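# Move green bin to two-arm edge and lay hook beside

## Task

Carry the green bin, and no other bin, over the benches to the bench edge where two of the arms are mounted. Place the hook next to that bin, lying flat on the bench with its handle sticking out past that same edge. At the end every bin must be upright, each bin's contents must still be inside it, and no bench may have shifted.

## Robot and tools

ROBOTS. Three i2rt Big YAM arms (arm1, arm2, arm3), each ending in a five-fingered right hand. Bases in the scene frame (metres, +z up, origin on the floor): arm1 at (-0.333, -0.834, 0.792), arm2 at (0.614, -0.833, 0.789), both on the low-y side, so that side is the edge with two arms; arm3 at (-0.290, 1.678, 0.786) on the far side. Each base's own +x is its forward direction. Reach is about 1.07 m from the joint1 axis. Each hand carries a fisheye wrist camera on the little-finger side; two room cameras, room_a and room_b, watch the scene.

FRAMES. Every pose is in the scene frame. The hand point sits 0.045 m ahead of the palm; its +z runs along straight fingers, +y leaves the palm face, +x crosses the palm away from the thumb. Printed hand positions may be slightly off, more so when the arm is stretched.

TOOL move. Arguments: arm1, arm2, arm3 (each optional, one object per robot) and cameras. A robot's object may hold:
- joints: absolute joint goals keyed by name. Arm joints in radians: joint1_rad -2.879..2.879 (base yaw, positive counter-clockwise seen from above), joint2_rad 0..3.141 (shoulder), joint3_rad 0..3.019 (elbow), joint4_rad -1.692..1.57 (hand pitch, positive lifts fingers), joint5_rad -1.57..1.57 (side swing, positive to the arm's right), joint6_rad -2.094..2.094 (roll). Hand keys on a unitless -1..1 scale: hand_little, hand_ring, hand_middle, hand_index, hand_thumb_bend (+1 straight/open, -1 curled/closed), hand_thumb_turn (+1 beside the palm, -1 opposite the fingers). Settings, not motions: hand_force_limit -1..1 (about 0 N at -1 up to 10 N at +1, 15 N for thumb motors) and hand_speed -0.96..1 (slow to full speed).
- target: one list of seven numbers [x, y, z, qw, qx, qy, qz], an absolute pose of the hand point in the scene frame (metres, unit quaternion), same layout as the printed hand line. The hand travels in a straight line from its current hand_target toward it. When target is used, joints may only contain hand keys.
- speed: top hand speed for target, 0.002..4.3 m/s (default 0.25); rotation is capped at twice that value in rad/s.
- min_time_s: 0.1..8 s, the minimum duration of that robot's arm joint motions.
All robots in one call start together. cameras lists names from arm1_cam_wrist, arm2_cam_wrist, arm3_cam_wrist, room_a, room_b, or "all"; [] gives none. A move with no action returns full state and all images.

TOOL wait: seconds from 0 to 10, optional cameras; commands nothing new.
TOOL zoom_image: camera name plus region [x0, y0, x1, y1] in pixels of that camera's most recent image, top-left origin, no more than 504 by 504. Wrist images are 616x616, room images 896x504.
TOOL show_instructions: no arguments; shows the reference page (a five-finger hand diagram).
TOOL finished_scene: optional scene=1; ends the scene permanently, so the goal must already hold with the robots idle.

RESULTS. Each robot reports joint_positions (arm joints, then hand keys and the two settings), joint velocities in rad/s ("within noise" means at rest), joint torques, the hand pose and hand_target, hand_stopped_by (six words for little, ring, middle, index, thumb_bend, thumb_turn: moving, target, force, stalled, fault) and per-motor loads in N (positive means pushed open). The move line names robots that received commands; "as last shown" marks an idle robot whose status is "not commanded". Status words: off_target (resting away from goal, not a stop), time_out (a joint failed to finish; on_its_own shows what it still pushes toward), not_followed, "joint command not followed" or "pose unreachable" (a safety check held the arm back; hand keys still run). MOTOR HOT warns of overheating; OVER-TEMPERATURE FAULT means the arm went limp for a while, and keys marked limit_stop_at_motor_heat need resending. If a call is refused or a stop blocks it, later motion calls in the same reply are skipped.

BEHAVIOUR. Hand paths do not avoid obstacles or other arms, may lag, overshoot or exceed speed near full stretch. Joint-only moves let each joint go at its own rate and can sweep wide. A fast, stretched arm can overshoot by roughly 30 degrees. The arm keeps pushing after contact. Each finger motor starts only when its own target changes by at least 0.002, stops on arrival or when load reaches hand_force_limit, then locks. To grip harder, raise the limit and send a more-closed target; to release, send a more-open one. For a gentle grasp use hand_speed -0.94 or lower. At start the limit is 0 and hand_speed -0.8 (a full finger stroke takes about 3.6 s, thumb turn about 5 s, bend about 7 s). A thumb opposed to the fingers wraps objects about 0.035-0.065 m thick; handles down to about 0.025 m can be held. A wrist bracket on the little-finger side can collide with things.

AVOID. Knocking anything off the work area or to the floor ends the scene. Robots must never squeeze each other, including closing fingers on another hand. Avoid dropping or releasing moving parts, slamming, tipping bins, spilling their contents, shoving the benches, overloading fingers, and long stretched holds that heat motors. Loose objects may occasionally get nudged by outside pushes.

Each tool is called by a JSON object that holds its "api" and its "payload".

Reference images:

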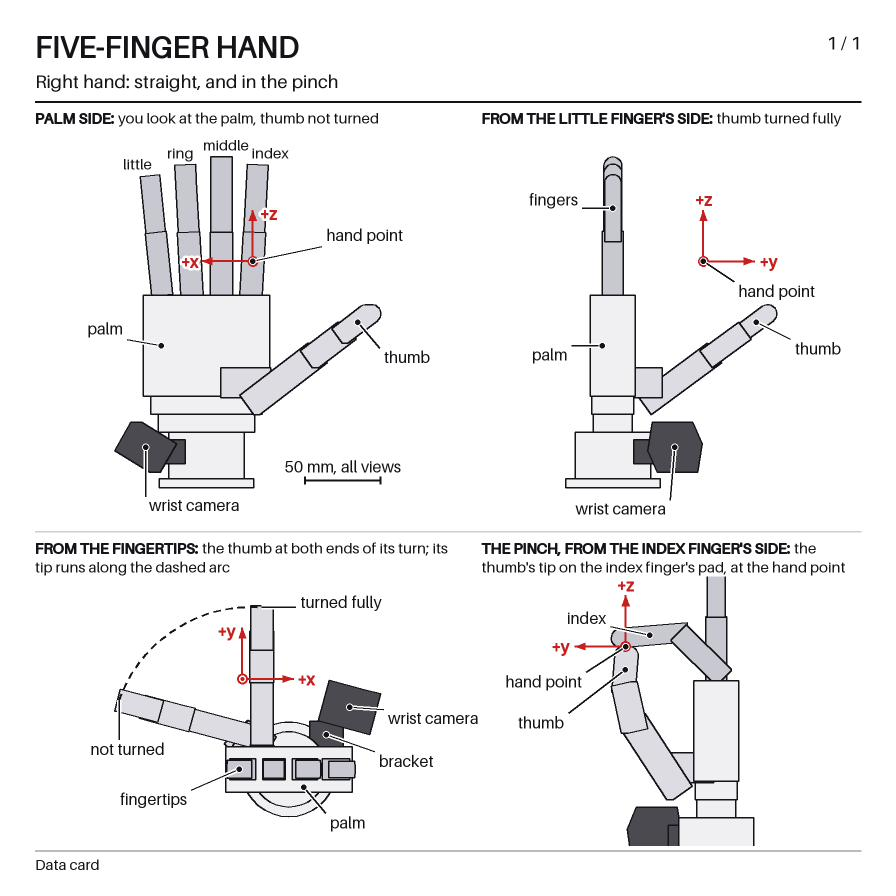

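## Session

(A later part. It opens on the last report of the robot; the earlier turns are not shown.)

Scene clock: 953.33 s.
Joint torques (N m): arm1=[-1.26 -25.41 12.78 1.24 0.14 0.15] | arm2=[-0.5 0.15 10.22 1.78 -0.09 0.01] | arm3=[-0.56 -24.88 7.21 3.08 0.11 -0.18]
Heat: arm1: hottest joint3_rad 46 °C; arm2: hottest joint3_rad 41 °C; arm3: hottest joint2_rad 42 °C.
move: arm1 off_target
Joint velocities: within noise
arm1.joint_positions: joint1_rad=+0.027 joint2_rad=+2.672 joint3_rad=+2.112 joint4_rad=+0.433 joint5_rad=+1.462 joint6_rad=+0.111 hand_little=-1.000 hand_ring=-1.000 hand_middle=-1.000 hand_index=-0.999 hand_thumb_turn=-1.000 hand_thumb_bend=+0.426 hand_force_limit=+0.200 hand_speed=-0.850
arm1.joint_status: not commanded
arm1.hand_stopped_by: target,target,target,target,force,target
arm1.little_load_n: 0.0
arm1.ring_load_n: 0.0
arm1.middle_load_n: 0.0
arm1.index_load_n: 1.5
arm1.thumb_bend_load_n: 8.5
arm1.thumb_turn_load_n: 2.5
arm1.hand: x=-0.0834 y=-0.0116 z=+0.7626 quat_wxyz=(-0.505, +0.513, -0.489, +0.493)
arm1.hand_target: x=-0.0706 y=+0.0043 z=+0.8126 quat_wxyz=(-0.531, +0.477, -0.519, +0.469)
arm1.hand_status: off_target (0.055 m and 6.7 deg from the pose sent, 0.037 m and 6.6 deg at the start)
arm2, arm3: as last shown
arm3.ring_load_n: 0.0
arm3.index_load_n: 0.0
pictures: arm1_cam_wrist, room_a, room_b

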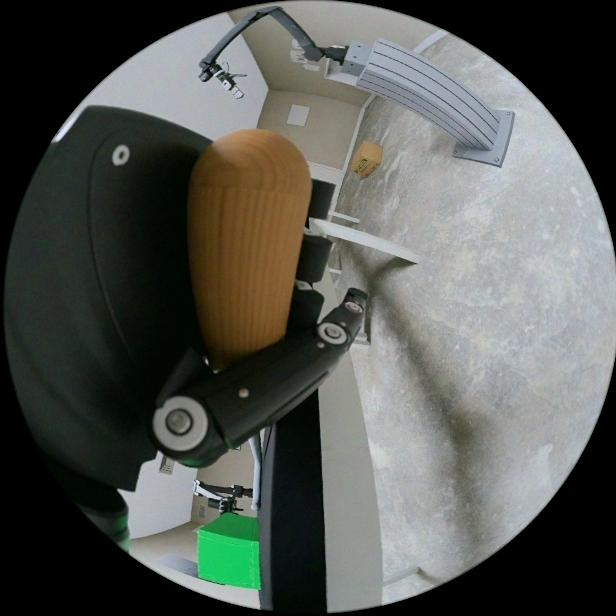

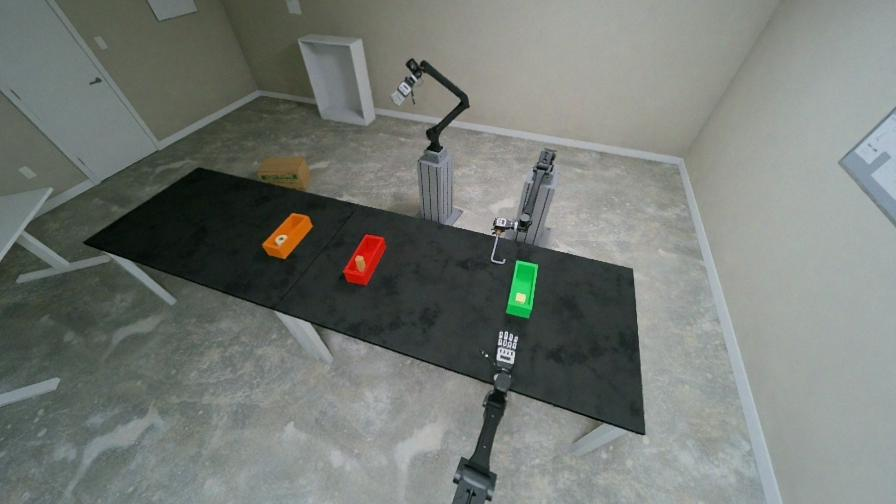

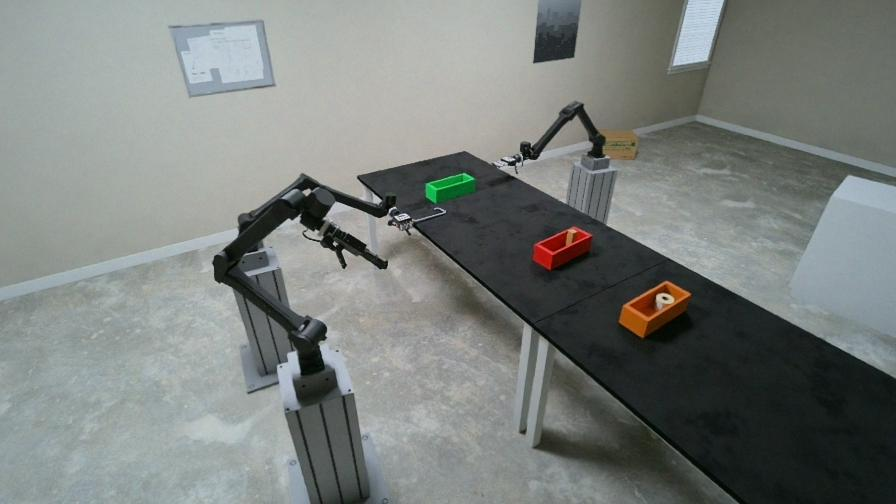

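{"api": "move", "payload": {"arm1": {"joints": {"hand_speed": -0.6, "hand_thumb_bend": 1.0}}}}

{"api": "move", "payload": {"arm1": {"joints": {"hand_speed": -0.8, "hand_little": 0.0, "hand_ring": 0.0, "hand_middle": 0.0, "hand_index": 0.0}}, "cameras": ["arm1_cam_wrist", "room_b"]}}

Scene clock: 959.63 s.
Joint torques (N m): arm1=[-0.97 -25.17 12.94 1.36 0.19 0.1] | arm2=[-0.44 0.09 10.19 1.83 -0.08 0.01] | arm3=[-0.79 -24.47 7.35 2.76 0.1 -0.16]
Heat: arm1: hottest joint3_rad 45 °C; arm2: hottest joint3_rad 41 °C; arm3: hottest joint2_rad 42 °C.
move: arm1 done
Joint velocities: within noise
arm1.joint_positions: joint1_rad=+0.027 joint2_rad=+2.672 joint3_rad=+2.112 joint4_rad=+0.432 joint5_rad=+1.462 joint6_rad=+0.118 hand_little=-1.000 hand_ring=-1.000 hand_middle=-1.000 hand_index=-0.999 hand_thumb_turn=-1.000 hand_thumb_bend=+1.000 hand_force_limit=+0.200 hand_speed=-0.600
arm1.joint_status: all done
arm1.hand_stopped_by: target,target,target,target,target,target
arm1.little_load_n: 0.0
arm1.ring_load_n: 0.0
arm1.middle_load_n: 1.0
arm1.index_load_n: 2.5
arm1.thumb_bend_load_n: -0.5
arm1.thumb_turn_load_n: 0.0
arm1.hand: x=-0.0834 y=-0.0113 z=+0.7626 quat_wxyz=(-0.506, +0.512, -0.490, +0.491)
arm1.hand_target: x=-0.0706 y=+0.0043 z=+0.8126 quat_wxyz=(-0.531, +0.477, -0.519, +0.469)
arm1.hand_status: not commanded
arm2, arm3: as last shown
pictures: none

Scene clock: 961.93 s.
Joint torques (N m): arm1=[-0.73 -25.82 11.89 1.31 0.19 -0.01] | arm2=[-0.38 0.15 10.22 1.76 -0.09 0.01] | arm3=[-0.62 -24.47 7.45 2.97 0.12 -0.21]
Heat: arm1: hottest joint3_rad 45 °C; arm2: hottest joint3_rad 41 °C; arm3: hottest joint2_rad 42 °C.
move: arm1 done
Joint velocities: within noise
arm1.joint_positions: joint1_rad=+0.027 joint2_rad=+2.672 joint3_rad=+2.124 joint4_rad=+0.432 joint5_rad=+1.462 joint6_rad=+0.131 hand_little=+0.000 hand_ring=+0.000 hand_middle=+0.000 hand_index=+0.000 hand_thumb_turn=-1.000 hand_thumb_bend=+1.000 hand_force_limit=+0.200 hand_speed=-0.800
arm1.joint_status: all done
arm1.hand_stopped_by: target,target,target,target,target,target
arm1.little_load_n: 0.0
arm1.ring_load_n: 0.0
arm1.middle_load_n: 0.0
arm1.index_load_n: 0.0
arm1.thumb_bend_load_n: 0.0
arm1.thumb_turn_load_n: 0.0
arm1.hand: x=-0.0833 y=-0.0072 z=+0.7685 quat_wxyz=(-0.513, +0.505, -0.497, +0.485)
arm1.hand_target: x=-0.0706 y=+0.0044 z=+0.8127 quat_wxyz=(-0.532, +0.477, -0.520, +0.469)
arm1.hand_status: not commanded
arm2, arm3: as last shown

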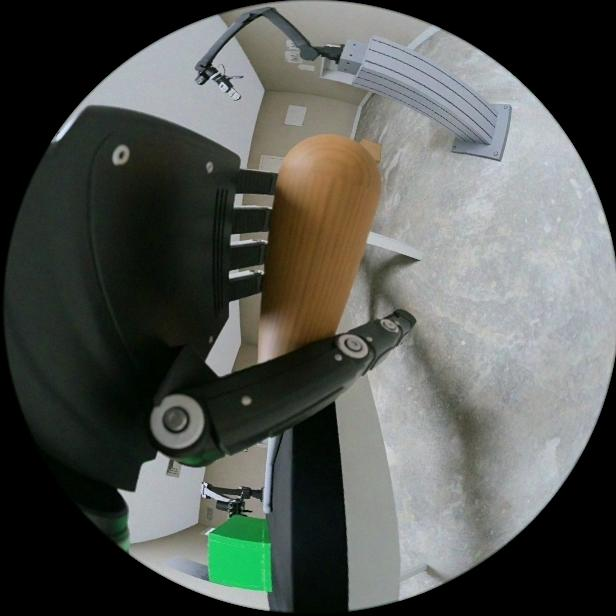

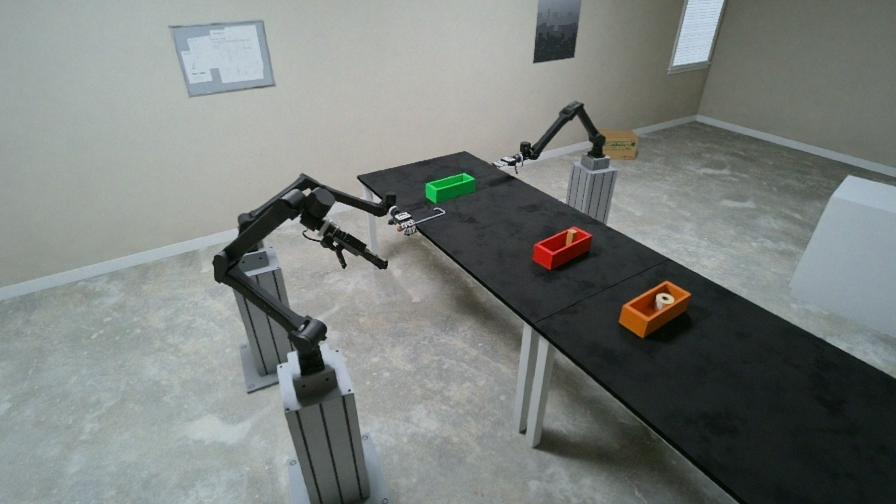

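{"api": "zoom_image", "payload": {"camera": "arm1_cam_wrist", "region": [220, 400, 320, 540]}}

{"api": "zoom_image", "payload": {"camera": "arm1_cam_wrist", "region": [200, 110, 430, 380]}}

{"api": "zoom_image", "payload": {"camera": "room_b", "region": [370, 180, 450, 240]}}

Scaled by 3.600 from the camera's image (finer frame: 880x880).

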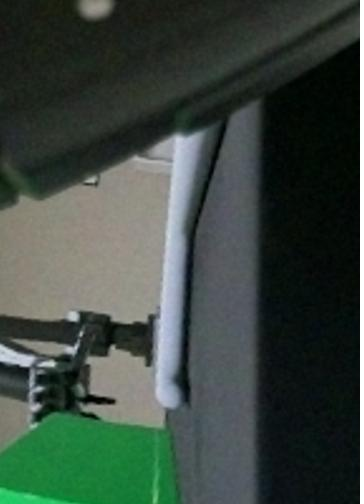

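Scaled by 1.867 from the camera's image (finer frame: 880x880).

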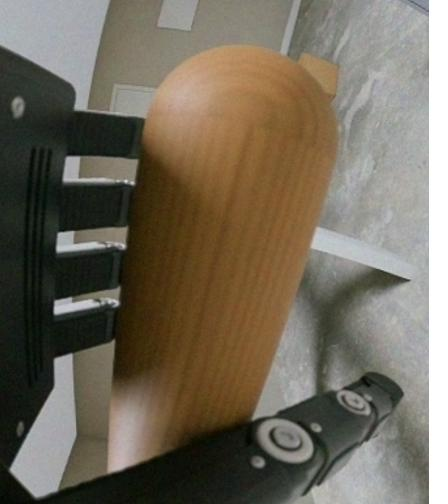

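Scaled by 6.300 from the camera's image (finer frame: 1280x720).

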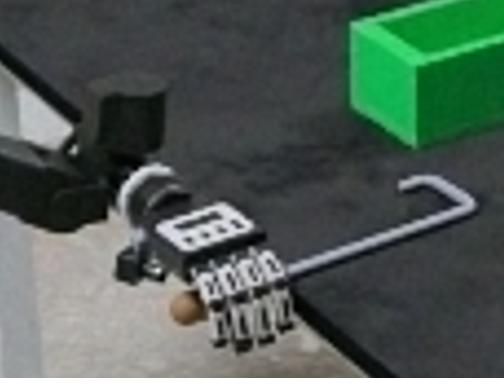

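{"api": "move", "payload": {"arm1": {"target": [-0.1, -0.012, 0.82, 0.5152, -0.4935, 0.5063, -0.485], "speed": 0.06}, "cameras": ["arm1_cam_wrist", "room_b"]}}

{"api": "zoom_image", "payload": {"camera": "room_b", "region": [370, 180, 450, 240]}}

Scene clock: 992.33 s.
Joint torques (N m): arm1=[1.38 -25.17 8.36 0.9 0.2 -0.01] | arm2=[-0.67 0.03 10.21 1.8 -0.09 0.01] | arm3=[-0.62 -24.29 7.3 2.69 0.12 -0.15]
Heat: arm1: hottest joint2_rad 44 °C; arm2: hottest joint3_rad 41 °C; arm3: hottest joint2_rad 42 °C.
move: arm1 off_target
Joint velocities: within noise
arm1.joint_positions: joint1_rad=+0.034 joint2_rad=+2.608 joint3_rad=+2.068 joint4_rad=+0.406 joint5_rad=+1.499 joint6_rad=+0.135 hand_little=+0.000 hand_ring=+0.000 hand_middle=+0.000 hand_index=+0.000 hand_thumb_turn=-1.000 hand_thumb_bend=+1.000 hand_force_limit=+0.200 hand_speed=-0.800
arm1.joint_status: not commanded
arm1.hand_stopped_by: target,target,target,target,target,target
arm1.little_load_n: 0.0
arm1.ring_load_n: 0.0
arm1.middle_load_n: 0.5
arm1.index_load_n: 0.0
arm1.thumb_bend_load_n: 0.0
arm1.thumb_turn_load_n: 0.0
arm1.hand: x=-0.0877 y=-0.0202 z=+0.7927 quat_wxyz=(-0.502, +0.501, -0.500, +0.497)
arm1.hand_target: x=-0.0997 y=-0.0122 z=+0.8199 quat_wxyz=(-0.515, +0.493, -0.506, +0.485)
arm1.hand_status: off_target (0.031 m and 2.3 deg from the pose sent, 0.054 m and 1.8 deg at the start)
arm2: as last shown
arm3.joint_positions: joint1_rad=+0.115 joint2_rad=+2.288 joint3_rad=+1.576 joint4_rad=+0.732 joint5_rad=-0.088 joint6_rad=+0.013 hand_little=+1.000 hand_ring=+1.000 hand_middle=+1.000 hand_index=+1.000 hand_thumb_turn=+1.000 hand_thumb_bend=+1.000 hand_force_limit=+0.000 hand_speed=-0.400
arm3.joint_status: not commanded
arm3.hand_stopped_by: target,target,target,target,target,target
arm3.little_load_n: 0.0
arm3.ring_load_n: 0.0
arm3.middle_load_n: 0.0
arm3.index_load_n: 0.0
arm3.thumb_bend_load_n: 0.0
arm3.thumb_turn_load_n: 0.0
arm3.hand: x=-0.3107 y=+0.7998 z=+0.8562 quat_wxyz=(-0.007, +0.000, -0.699, +0.715)
arm3.hand_target: x=-0.3179 y=+0.8001 z=+0.8598 quat_wxyz=(+0.000, +0.000, -0.693, +0.721)
arm3.hand_status: not commanded

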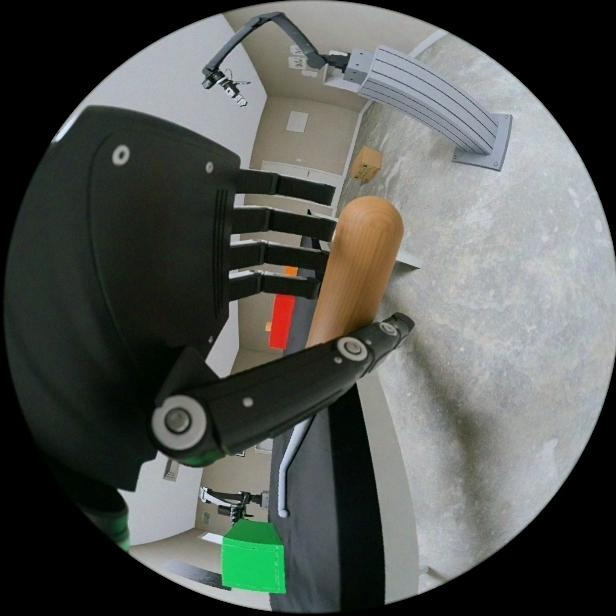

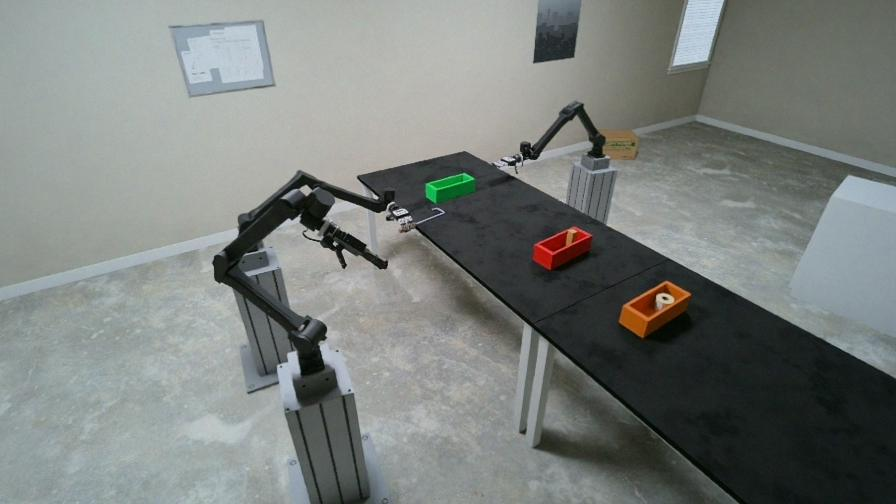

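Scaled by 6.300 from the camera's image (finer frame: 1280x720).

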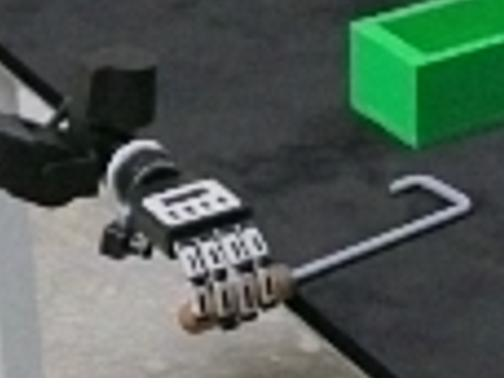

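{"api": "move", "payload": {"arm1": {"target": [-0.113, -0.02, 0.795, 0.5152, -0.4935, 0.5063, -0.485], "speed": 0.06}, "cameras": ["arm1_cam_wrist", "room_b"]}}

{"api": "zoom_image", "payload": {"camera": "arm1_cam_wrist", "region": [200, 110, 430, 380]}}

Scene clock: 1007.60 s.
Joint torques (N m): arm1=[1.14 -23.53 8.4 1.42 0.27 -0.05] | arm2=[-0.38 0.21 10.18 1.8 -0.09 0] | arm3=[-0.85 -24.82 7.36 2.81 0.06 -0.16]
Heat: arm1: hottest joint2_rad 42 °C; arm2: hottest joint3_rad 41 °C; arm3: hottest joint2_rad 42 °C.
move: arm1 off_target
Joint velocities: within noise
arm1.joint_positions: joint1_rad=+0.051 joint2_rad=+2.608 joint3_rad=+2.027 joint4_rad=+0.406 joint5_rad=+1.515 joint6_rad=+0.176 hand_little=+0.000 hand_ring=+0.000 hand_middle=+0.000 hand_index=+0.000 hand_thumb_turn=-1.000 hand_thumb_bend=+1.000 hand_force_limit=+0.200 hand_speed=-0.800
arm1.joint_status: not commanded
arm1.hand_stopped_by: target,target,target,target,target,target
arm1.little_load_n: -0.5
arm1.ring_load_n: 0.0
arm1.middle_load_n: 0.0
arm1.index_load_n: 0.0
arm1.thumb_bend_load_n: 0.0
arm1.thumb_turn_load_n: 0.0
arm1.hand: x=-0.1015 y=-0.0281 z=+0.7763 quat_wxyz=(-0.502, +0.501, -0.500, +0.497)
arm1.hand_target: x=-0.1129 y=-0.0203 z=+0.7948 quat_wxyz=(-0.515, +0.493, -0.506, +0.485)
arm1.hand_status: off_target (0.023 m and 2.3 deg from the pose sent, 0.025 m and 2.3 deg at the start)
arm2, arm3: as last shown

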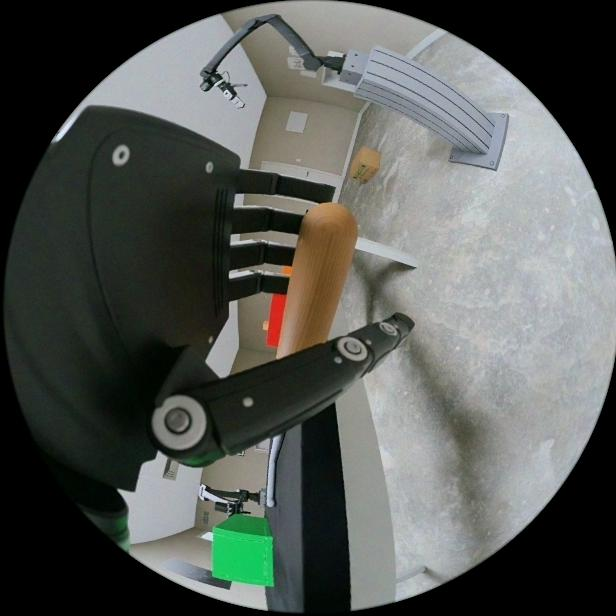

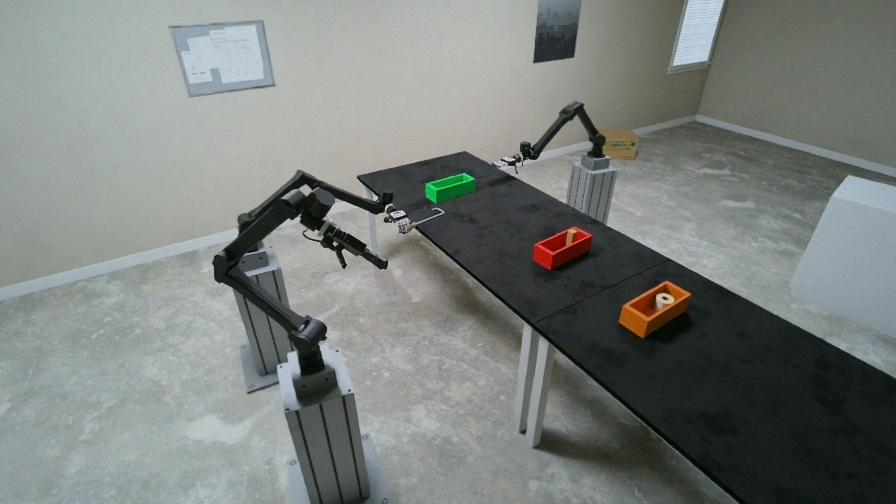

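Scaled by 1.867 from the camera's image (finer frame: 880x880).

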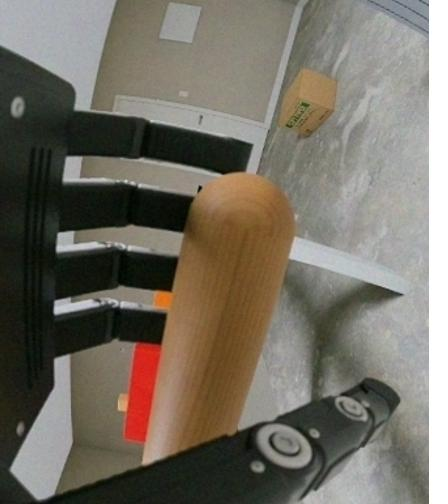

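{"api": "move", "payload": {"arm1": {"target": [-0.113, -0.02, 0.774, 0.5152, -0.4935, 0.5063, -0.485], "speed": 0.06}, "cameras": ["arm1_cam_wrist", "room_b"]}}

{"api": "zoom_image", "payload": {"camera": "arm1_cam_wrist", "region": [200, 110, 430, 380]}}

{"api": "zoom_image", "payload": {"camera": "room_b", "region": [370, 180, 450, 240]}}

Scene clock: 1014.47 s.
Joint torques (N m): arm1=[1.14 -21.66 9.39 1.46 0.25 -0.04] | arm2=[-0.5 -0.15 10.21 1.83 -0.09 0.02] | arm3=[-0.85 -24.88 7.35 2.86 0.11 -0.15]
Heat: arm1: hottest joint2_rad 41 °C; arm2: hottest joint3_rad 41 °C; arm3: hottest joint2_rad 42 °C.
move: arm1 off_target
Joint velocities: within noise
arm1.joint_positions: joint1_rad=+0.051 joint2_rad=+2.624 joint3_rad=+2.027 joint4_rad=+0.406 joint5_rad=+1.515 joint6_rad=+0.194 hand_little=+0.000 hand_ring=+0.000 hand_middle=+0.000 hand_index=+0.000 hand_thumb_turn=-1.000 hand_thumb_bend=+1.000 hand_force_limit=+0.200 hand_speed=-0.800
arm1.joint_status: not commanded
arm1.hand_stopped_by: target,target,target,target,target,target
arm1.little_load_n: 0.0
arm1.ring_load_n: 0.0
arm1.middle_load_n: 0.0
arm1.index_load_n: 0.0
arm1.thumb_bend_load_n: 0.0
arm1.thumb_turn_load_n: 0.0
arm1.hand: x=-0.1015 y=-0.0293 z=+0.7647 quat_wxyz=(-0.503, +0.500, -0.501, +0.496)
arm1.hand_target: x=-0.1130 y=-0.0204 z=+0.7741 quat_wxyz=(-0.515, +0.493, -0.506, +0.485)
arm1.hand_status: off_target (0.017 m and 2.2 deg from the pose sent, 0.014 m and 2.3 deg at the start)
arm2, arm3: as last shown

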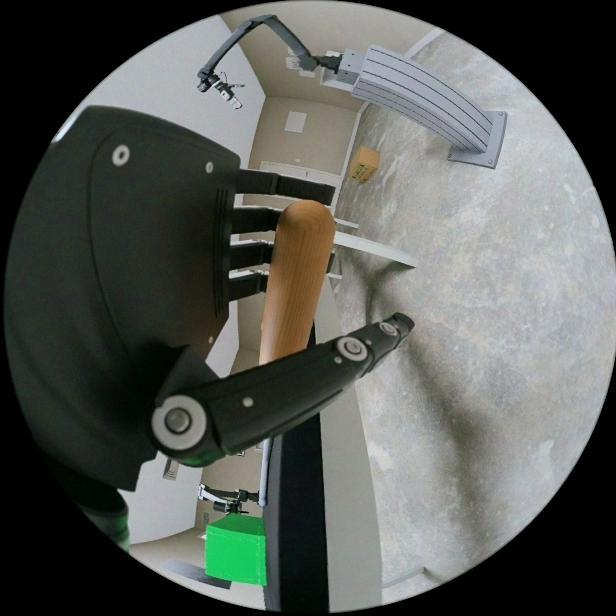

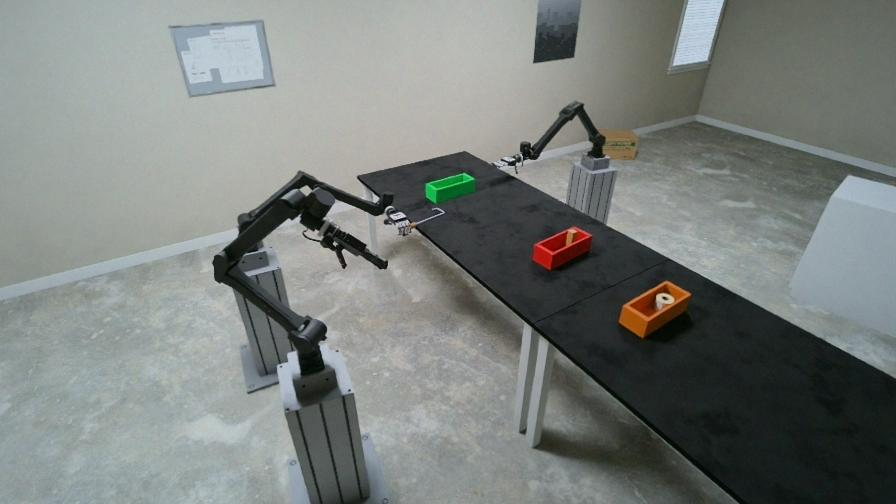

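Scaled by 1.867 from the camera's image (finer frame: 880x880).

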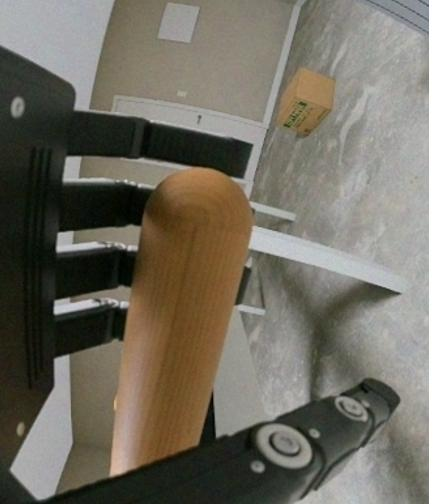

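Scaled by 6.300 from the camera's image (finer frame: 1280x720).

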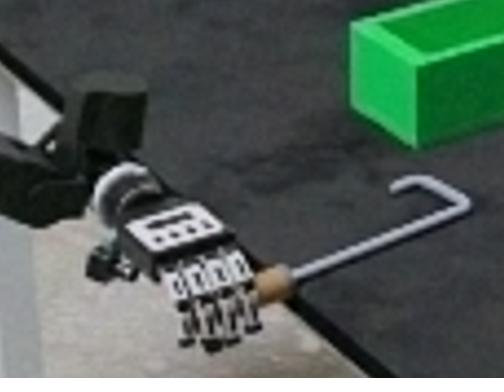

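{"api": "move", "payload": {"arm1": {"joints": {"hand_speed": -0.8, "hand_force_limit": -0.5, "hand_thumb_bend": 0.05}}, "cameras": ["arm1_cam_wrist", "room_b"]}}

{"api": "zoom_image", "payload": {"camera": "arm1_cam_wrist", "region": [200, 110, 430, 380]}}

Scene clock: 1023.27 s.
Joint torques (N m): arm1=[1.08 -23.41 9.1 1.59 0.29 -0.04] | arm2=[-0.56 -0.03 10.19 1.78 -0.09 0] | arm3=[-0.73 -24.29 7.32 2.99 0.14 -0.18]
Heat: arm1: hottest joint2_rad 41 °C; arm2: hottest joint3_rad 41 °C; arm3: hottest joint2_rad 42 °C.
move: arm1 done
Joint velocities: within noise
arm1.joint_positions: joint1_rad=+0.051 joint2_rad=+2.632 joint3_rad=+2.027 joint4_rad=+0.406 joint5_rad=+1.515 joint6_rad=+0.195 hand_little=+0.000 hand_ring=+0.000 hand_middle=+0.000 hand_index=+0.000 hand_thumb_turn=-1.000 hand_thumb_bend=+0.059 hand_force_limit=-0.500 hand_speed=-0.800
arm1.joint_status: all done
arm1.hand_stopped_by: target,target,target,target,force,target
arm1.little_load_n: 0.0
arm1.ring_load_n: 0.0
arm1.middle_load_n: 0.0
arm1.index_load_n: 0.0
arm1.thumb_bend_load_n: 2.5
arm1.thumb_turn_load_n: 0.0
arm1.hand: x=-0.1021 y=-0.0304 z=+0.7584 quat_wxyz=(-0.501, +0.502, -0.499, +0.498)
arm1.hand_target: x=-0.1130 y=-0.0204 z=+0.7742 quat_wxyz=(-0.515, +0.493, -0.506, +0.485)
arm1.hand_status: not commanded
arm2.joint_positions: joint1_rad=-0.703 joint2_rad=+0.620 joint3_rad=+1.332 joint4_rad=-1.334 joint5_rad=-0.165 joint6_rad=-0.984 hand_little=+1.000 hand_ring=+1.000 hand_middle=+1.000 hand_index=+1.000 hand_thumb_turn=+1.000 hand_thumb_bend=+1.000 hand_force_limit=+0.000 hand_speed=-0.800
arm2.joint_status: not commanded
arm2.hand_stopped_by: target,target,target,target,target,target
arm2.little_load_n: 0.0
arm2.ring_load_n: 0.0
arm2.middle_load_n: 0.0
arm2.index_load_n: 0.0
arm2.thumb_bend_load_n: 0.0
arm2.thumb_turn_load_n: 0.0
arm2.hand: x=+0.7903 y=-0.6836 z=+1.2366 quat_wxyz=(-0.328, +0.885, +0.088, +0.319)
arm2.hand_target: x=+0.7900 y=-0.6839 z=+1.2437 quat_wxyz=(-0.332, +0.881, +0.089, +0.325)
arm2.hand_status: not commanded
arm3: as last shown
arm3.thumb_turn_load_n: -0.5

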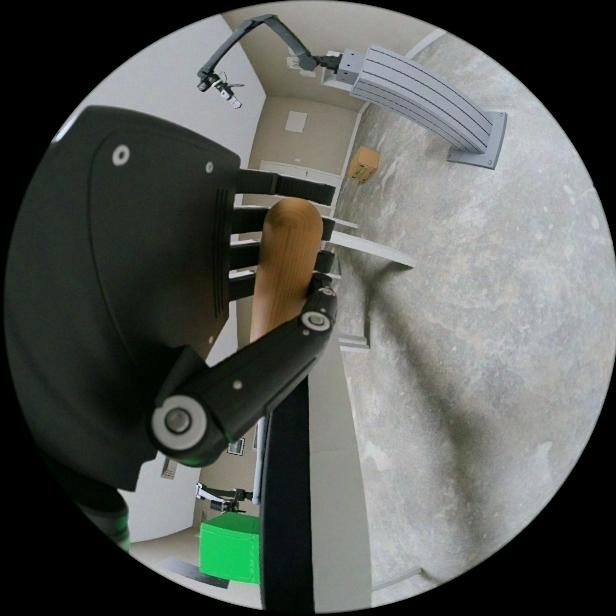

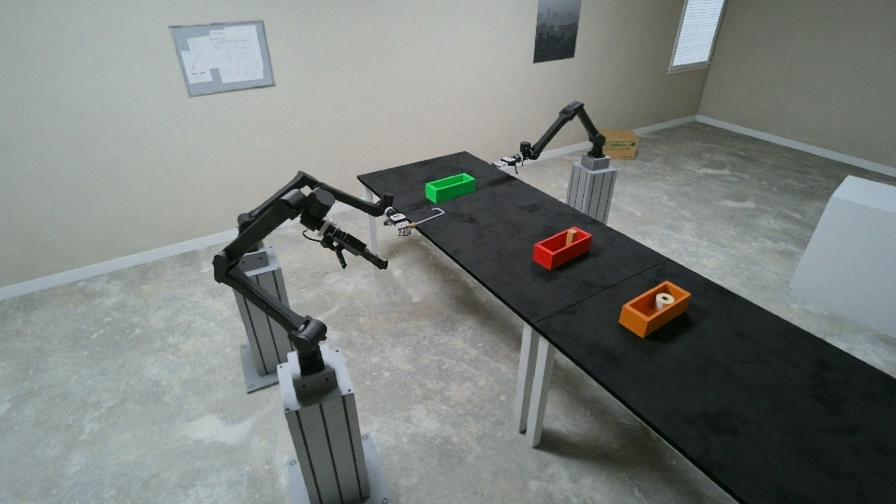

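Scaled by 1.867 from the camera's image (finer frame: 880x880).

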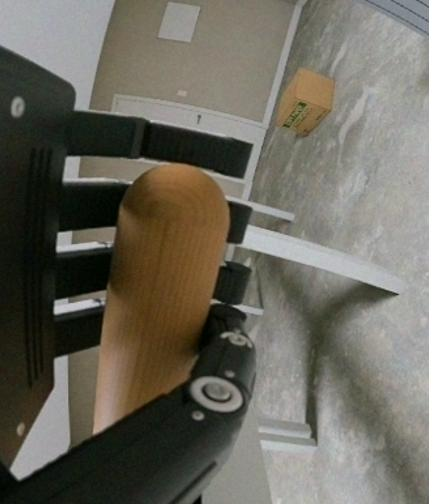

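{"api": "move", "payload": {"arm1": {"joints": {"hand_speed": -0.88, "hand_force_limit": 0.0, "hand_ring": -0.7, "hand_middle": -0.7, "hand_index": -0.7, "hand_little": -0.7}}, "cameras": ["arm1_cam_wrist", "room_b"]}}

{"api": "zoom_image", "payload": {"camera": "arm1_cam_wrist", "region": [200, 110, 430, 380]}}

Scene clock: 1028.93 s.
Joint torques (N m): arm1=[1.26 -23.41 9.26 1.58 0.27 -0.02] | arm2=[-0.56 0.03 10.17 1.76 -0.08 0.02] | arm3=[-0.62 -25.23 7.31 2.97 0.06 -0.15]
Heat: arm1: hottest joint2_rad 41 °C; arm2: hottest joint3_rad 41 °C; arm3: hottest joint2_rad 42 °C.
move: arm1 off_target
Joint velocities: within noise
arm1.joint_positions: joint1_rad=+0.051 joint2_rad=+2.635 joint3_rad=+2.027 joint4_rad=+0.406 joint5_rad=+1.515 joint6_rad=+0.195 hand_little=-0.700 hand_ring=-0.700 hand_middle=-0.254 hand_index=-0.265 hand_thumb_turn=-1.000 hand_thumb_bend=+0.059 hand_force_limit=+0.000 hand_speed=-0.880
arm1.joint_status: hand_middle off_target (ended at -0.254, target -0.700); hand_index off_target (ended at -0.265, target -0.700); the others done
arm1.hand_stopped_by: target,target,force,force,force,target
arm1.little_load_n: 0.0
arm1.ring_load_n: 0.5
arm1.middle_load_n: 5.0
arm1.index_load_n: 5.0
arm1.thumb_bend_load_n: 2.0
arm1.thumb_turn_load_n: 0.0
arm1.hand: x=-0.1021 y=-0.0309 z=+0.7557 quat_wxyz=(-0.500, +0.503, -0.498, +0.499)
arm1.hand_target: x=-0.1130 y=-0.0204 z=+0.7740 quat_wxyz=(-0.515, +0.493, -0.506, +0.485)
arm1.hand_status: not commanded
arm2, arm3: as last shown

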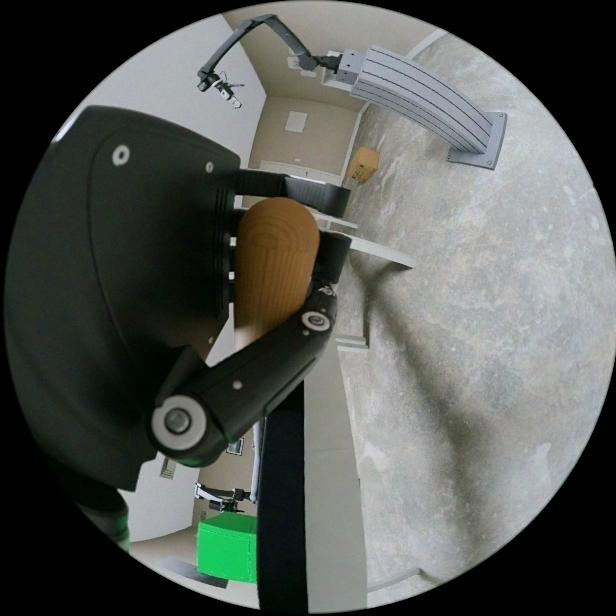

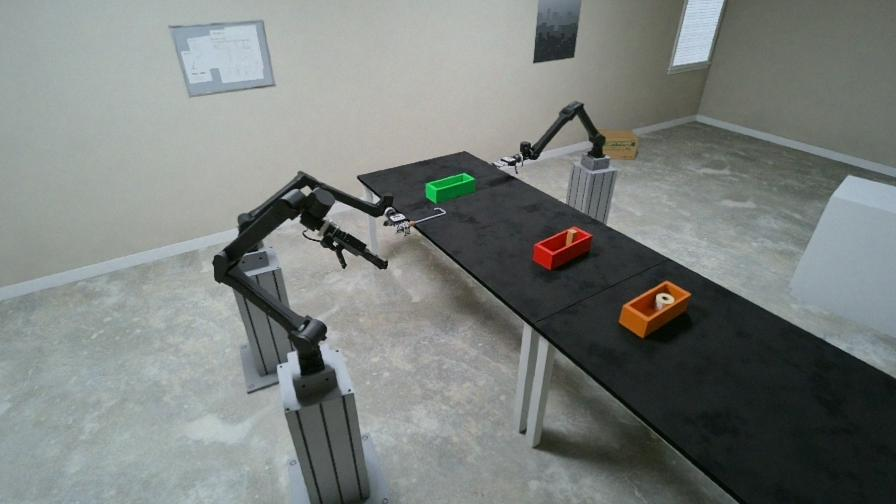

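Scaled by 1.867 from the camera's image (finer frame: 880x880).

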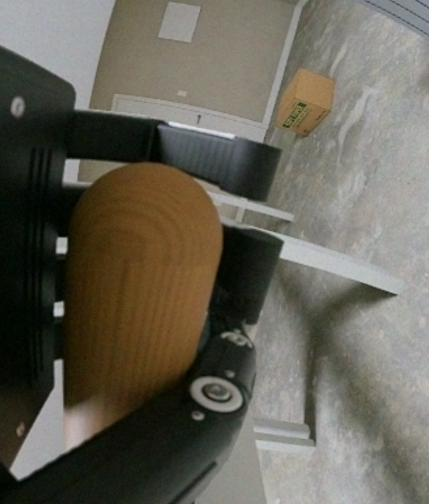

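{"api": "move", "payload": {"arm1": {"joints": {"hand_speed": -0.88, "hand_force_limit": 0.3, "hand_ring": -0.95, "hand_middle": -0.72, "hand_index": -0.72, "hand_little": -0.95, "hand_thumb_bend": -0.4}}, "cameras": ["arm1_cam_wrist", "room_b"]}}

{"api": "zoom_image", "payload": {"camera": "arm1_cam_wrist", "region": [200, 110, 430, 380]}}

{"api": "zoom_image", "payload": {"camera": "room_b", "region": [370, 180, 450, 240]}}

Scene clock: 1037.47 s.
Joint torques (N m): arm1=[1.49 -23.94 9.31 1.58 0.31 -0.03] | arm2=[-0.5 0.26 10.21 1.84 -0.09 0.02] | arm3=[-1.14 -24.76 7.42 2.84 0.1 -0.17]
Heat: arm1: hottest joint2_rad 41 °C; arm2: hottest joint3_rad 41 °C; arm3: hottest joint2_rad 43 °C.
move: arm1 off_target
Joint velocities: within noise
arm1.joint_positions: joint1_rad=+0.051 joint2_rad=+2.635 joint3_rad=+2.027 joint4_rad=+0.406 joint5_rad=+1.515 joint6_rad=+0.195 hand_little=-0.950 hand_ring=-0.950 hand_middle=-0.273 hand_index=-0.284 hand_thumb_turn=-1.000 hand_thumb_bend=+0.012 hand_force_limit=+0.300 hand_speed=-0.880
arm1.joint_status: hand_middle off_target (ended at -0.273, target -0.720); hand_index off_target (ended at -0.284, target -0.720); hand_thumb_bend off_target (ended at +0.012, target -0.400); the others done
arm1.hand_stopped_by: target,target,force,force,force,target
arm1.little_load_n: 0.5
arm1.ring_load_n: 1.0
arm1.middle_load_n: 8.5
arm1.index_load_n: 8.0
arm1.thumb_bend_load_n: 10.0
arm1.thumb_turn_load_n: 0.5
arm1.hand: x=-0.1021 y=-0.0309 z=+0.7557 quat_wxyz=(-0.500, +0.503, -0.498, +0.499)
arm1.hand_target: x=-0.1130 y=-0.0204 z=+0.7740 quat_wxyz=(-0.515, +0.493, -0.506, +0.485)
arm1.hand_status: not commanded
arm2, arm3: as last shown
arm3.index_load_n: 0.5
arm3.thumb_bend_load_n: -0.5
arm3.thumb_turn_load_n: 0.0

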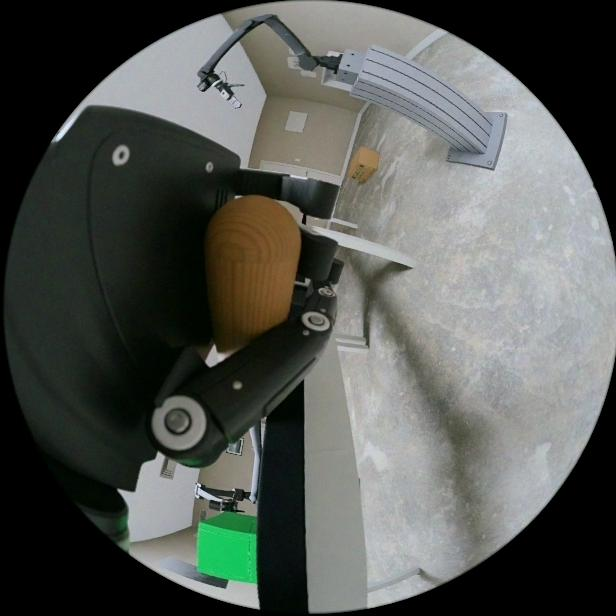

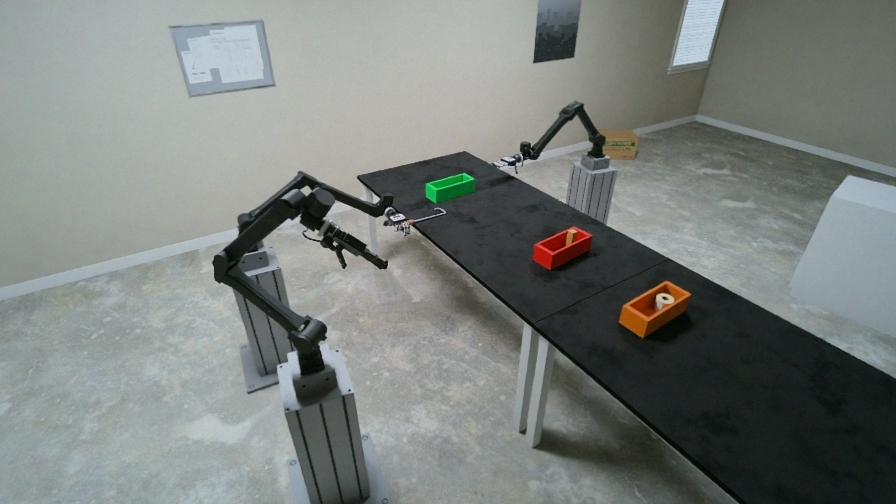

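Scaled by 1.867 from the camera's image (finer frame: 880x880).

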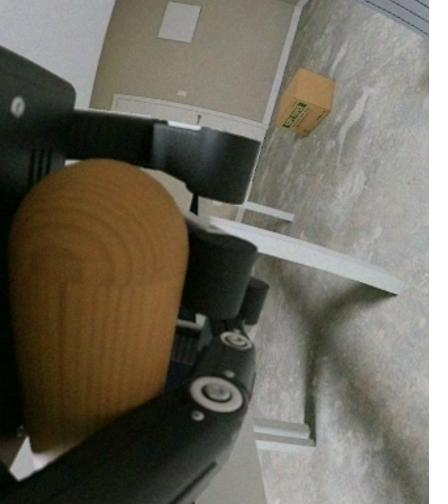

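Scaled by 6.300 from the camera's image (finer frame: 1280x720).

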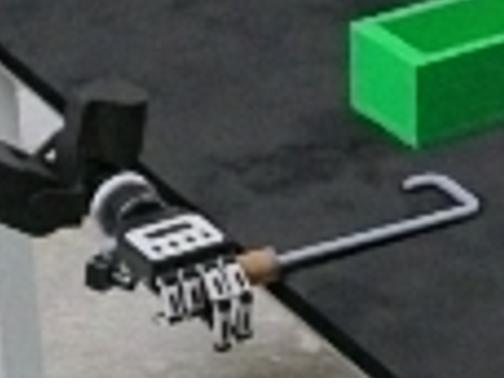

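{"api": "move", "payload": {"arm1": {"joints": {"hand_speed": -0.6, "hand_ring": 0.3, "hand_middle": 0.3, "hand_index": 0.3, "hand_little": 0.3, "hand_thumb_bend": 1.0}}, "cameras": ["arm1_cam_wrist", "room_b"]}}

{"api": "move", "payload": {"arm1": {"target": [-0.118, -0.02, 0.797, 0.5152, -0.4935, 0.5063, -0.485], "speed": 0.06}, "cameras": ["arm1_cam_wrist", "room_b"]}}

{"api": "zoom_image", "payload": {"camera": "arm1_cam_wrist", "region": [200, 110, 430, 380]}}

{"api": "zoom_image", "payload": {"camera": "room_b", "region": [370, 180, 450, 240]}}

Scene clock: 1049.47 s.
Joint torques (N m): arm1=[0.91 -23.59 9.35 1.4 0.29 -0.03] | arm2=[-0.32 0.09 10.17 1.8 -0.08 0.01] | arm3=[-0.56 -24.18 7.27 2.86 0.08 -0.14]
Heat: arm1: hottest joint2_rad 41 °C; arm2: hottest joint3_rad 42 °C; arm3: hottest joint2_rad 43 °C.
move: arm1 done
Joint velocities: within noise
arm1.joint_positions: joint1_rad=+0.051 joint2_rad=+2.635 joint3_rad=+2.027 joint4_rad=+0.406 joint5_rad=+1.515 joint6_rad=+0.195 hand_little=+0.300 hand_ring=+0.300 hand_middle=+0.300 hand_index=+0.300 hand_thumb_turn=-1.000 hand_thumb_bend=+1.000 hand_force_limit=+0.300 hand_speed=-0.600
arm1.joint_status: all done
arm1.hand_stopped_by: target,target,target,target,target,target
arm1.little_load_n: 0.0
arm1.ring_load_n: 0.0
arm1.middle_load_n: 0.0
arm1.index_load_n: 0.0
arm1.thumb_bend_load_n: 0.0
arm1.thumb_turn_load_n: 0.0
arm1.hand: x=-0.1021 y=-0.0309 z=+0.7557 quat_wxyz=(-0.500, +0.503, -0.498, +0.499)
arm1.hand_target: x=-0.1130 y=-0.0204 z=+0.7741 quat_wxyz=(-0.515, +0.493, -0.506, +0.485)
arm1.hand_status: not commanded
arm2, arm3: as last shown
arm3.index_load_n: 0.0
arm3.thumb_bend_load_n: 0.0

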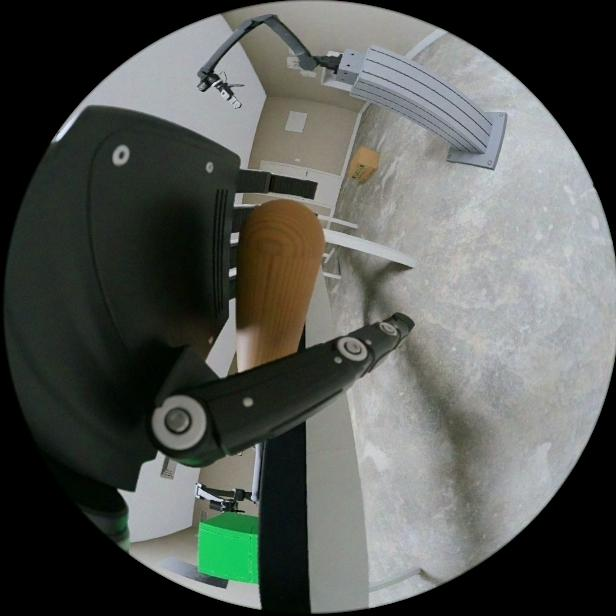

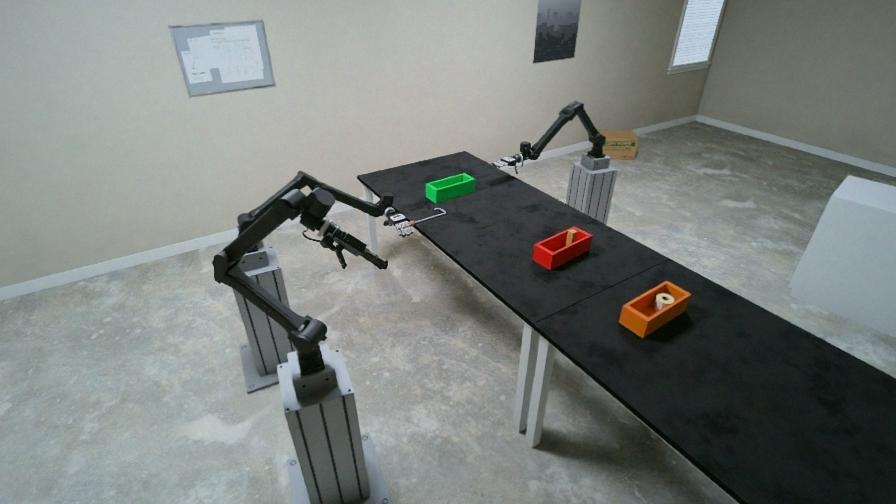

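Scene clock: 1050.57 s.
Joint torques (N m): arm1=[1.38 -24.59 8.08 0.9 0.26 -0.1] | arm2=[-0.44 0.03 10.18 1.81 -0.09 0.02] | arm3=[-0.85 -24.59 7.38 2.88 0.11 -0.22]
Heat: arm1: hottest joint2_rad 41 °C; arm2: hottest joint3_rad 42 °C; arm3: hottest joint2_rad 43 °C.
move: arm1 off_target
Joint velocities: within noise
arm1.joint_positions: joint1_rad=+0.055 joint2_rad=+2.612 joint3_rad=+2.027 joint4_rad=+0.403 joint5_rad=+1.521 joint6_rad=+0.195 hand_little=+0.300 hand_ring=+0.300 hand_middle=+0.300 hand_index=+0.300 hand_thumb_turn=-1.000 hand_thumb_bend=+1.000 hand_force_limit=+0.300 hand_speed=-0.600
arm1.joint_status: not commanded
arm1.hand_stopped_by: target,target,target,target,target,target
arm1.little_load_n: 0.0
arm1.ring_load_n: 0.0
arm1.middle_load_n: -0.5
arm1.index_load_n: 0.0
arm1.thumb_bend_load_n: 0.0
arm1.thumb_turn_load_n: 0.0
arm1.hand: x=-0.1049 y=-0.0277 z=+0.7741 quat_wxyz=(-0.506, +0.497, -0.503, +0.494)
arm1.hand_target: x=-0.1178 y=-0.0202 z=+0.7967 quat_wxyz=(-0.515, +0.493, -0.506, +0.485)
arm1.hand_status: off_target (0.028 m and 1.6 deg from the pose sent, 0.046 m and 2.7 deg at the start)
arm2, arm3: as last shown
arm3.thumb_turn_load_n: -0.5

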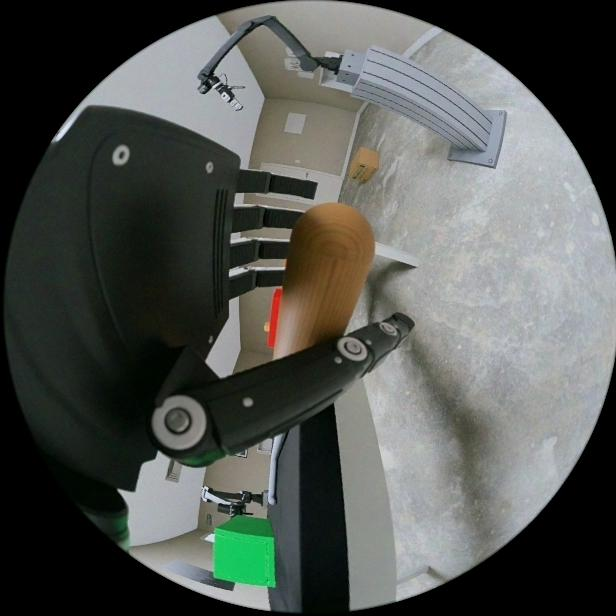

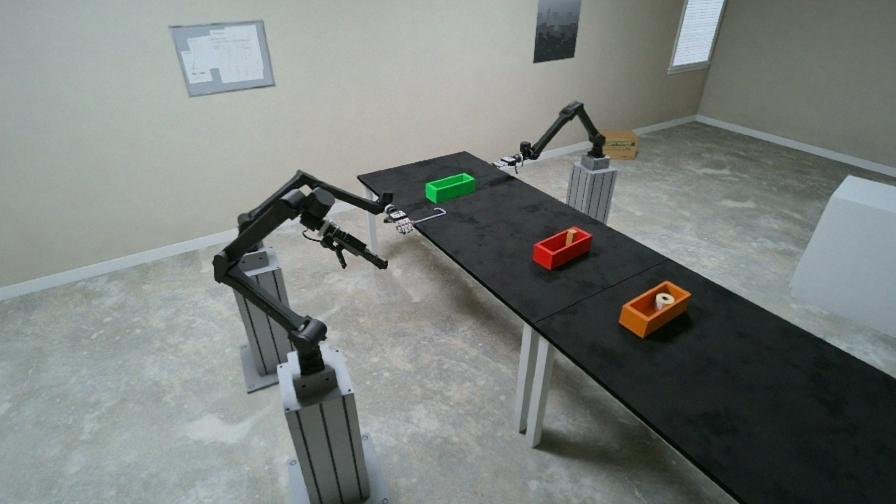

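Scaled by 1.867 from the camera's image (finer frame: 880x880).

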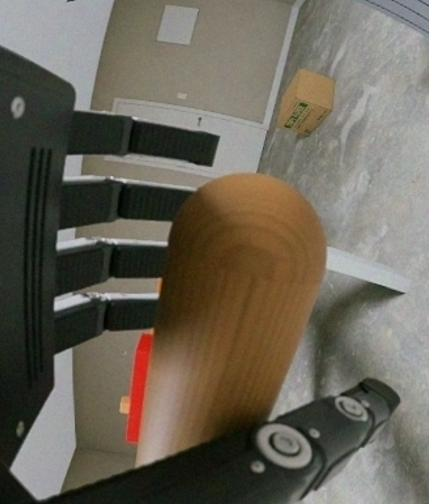

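Scaled by 6.300 from the camera's image (finer frame: 1280x720).

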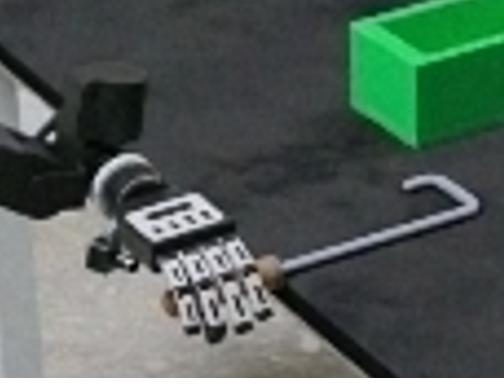

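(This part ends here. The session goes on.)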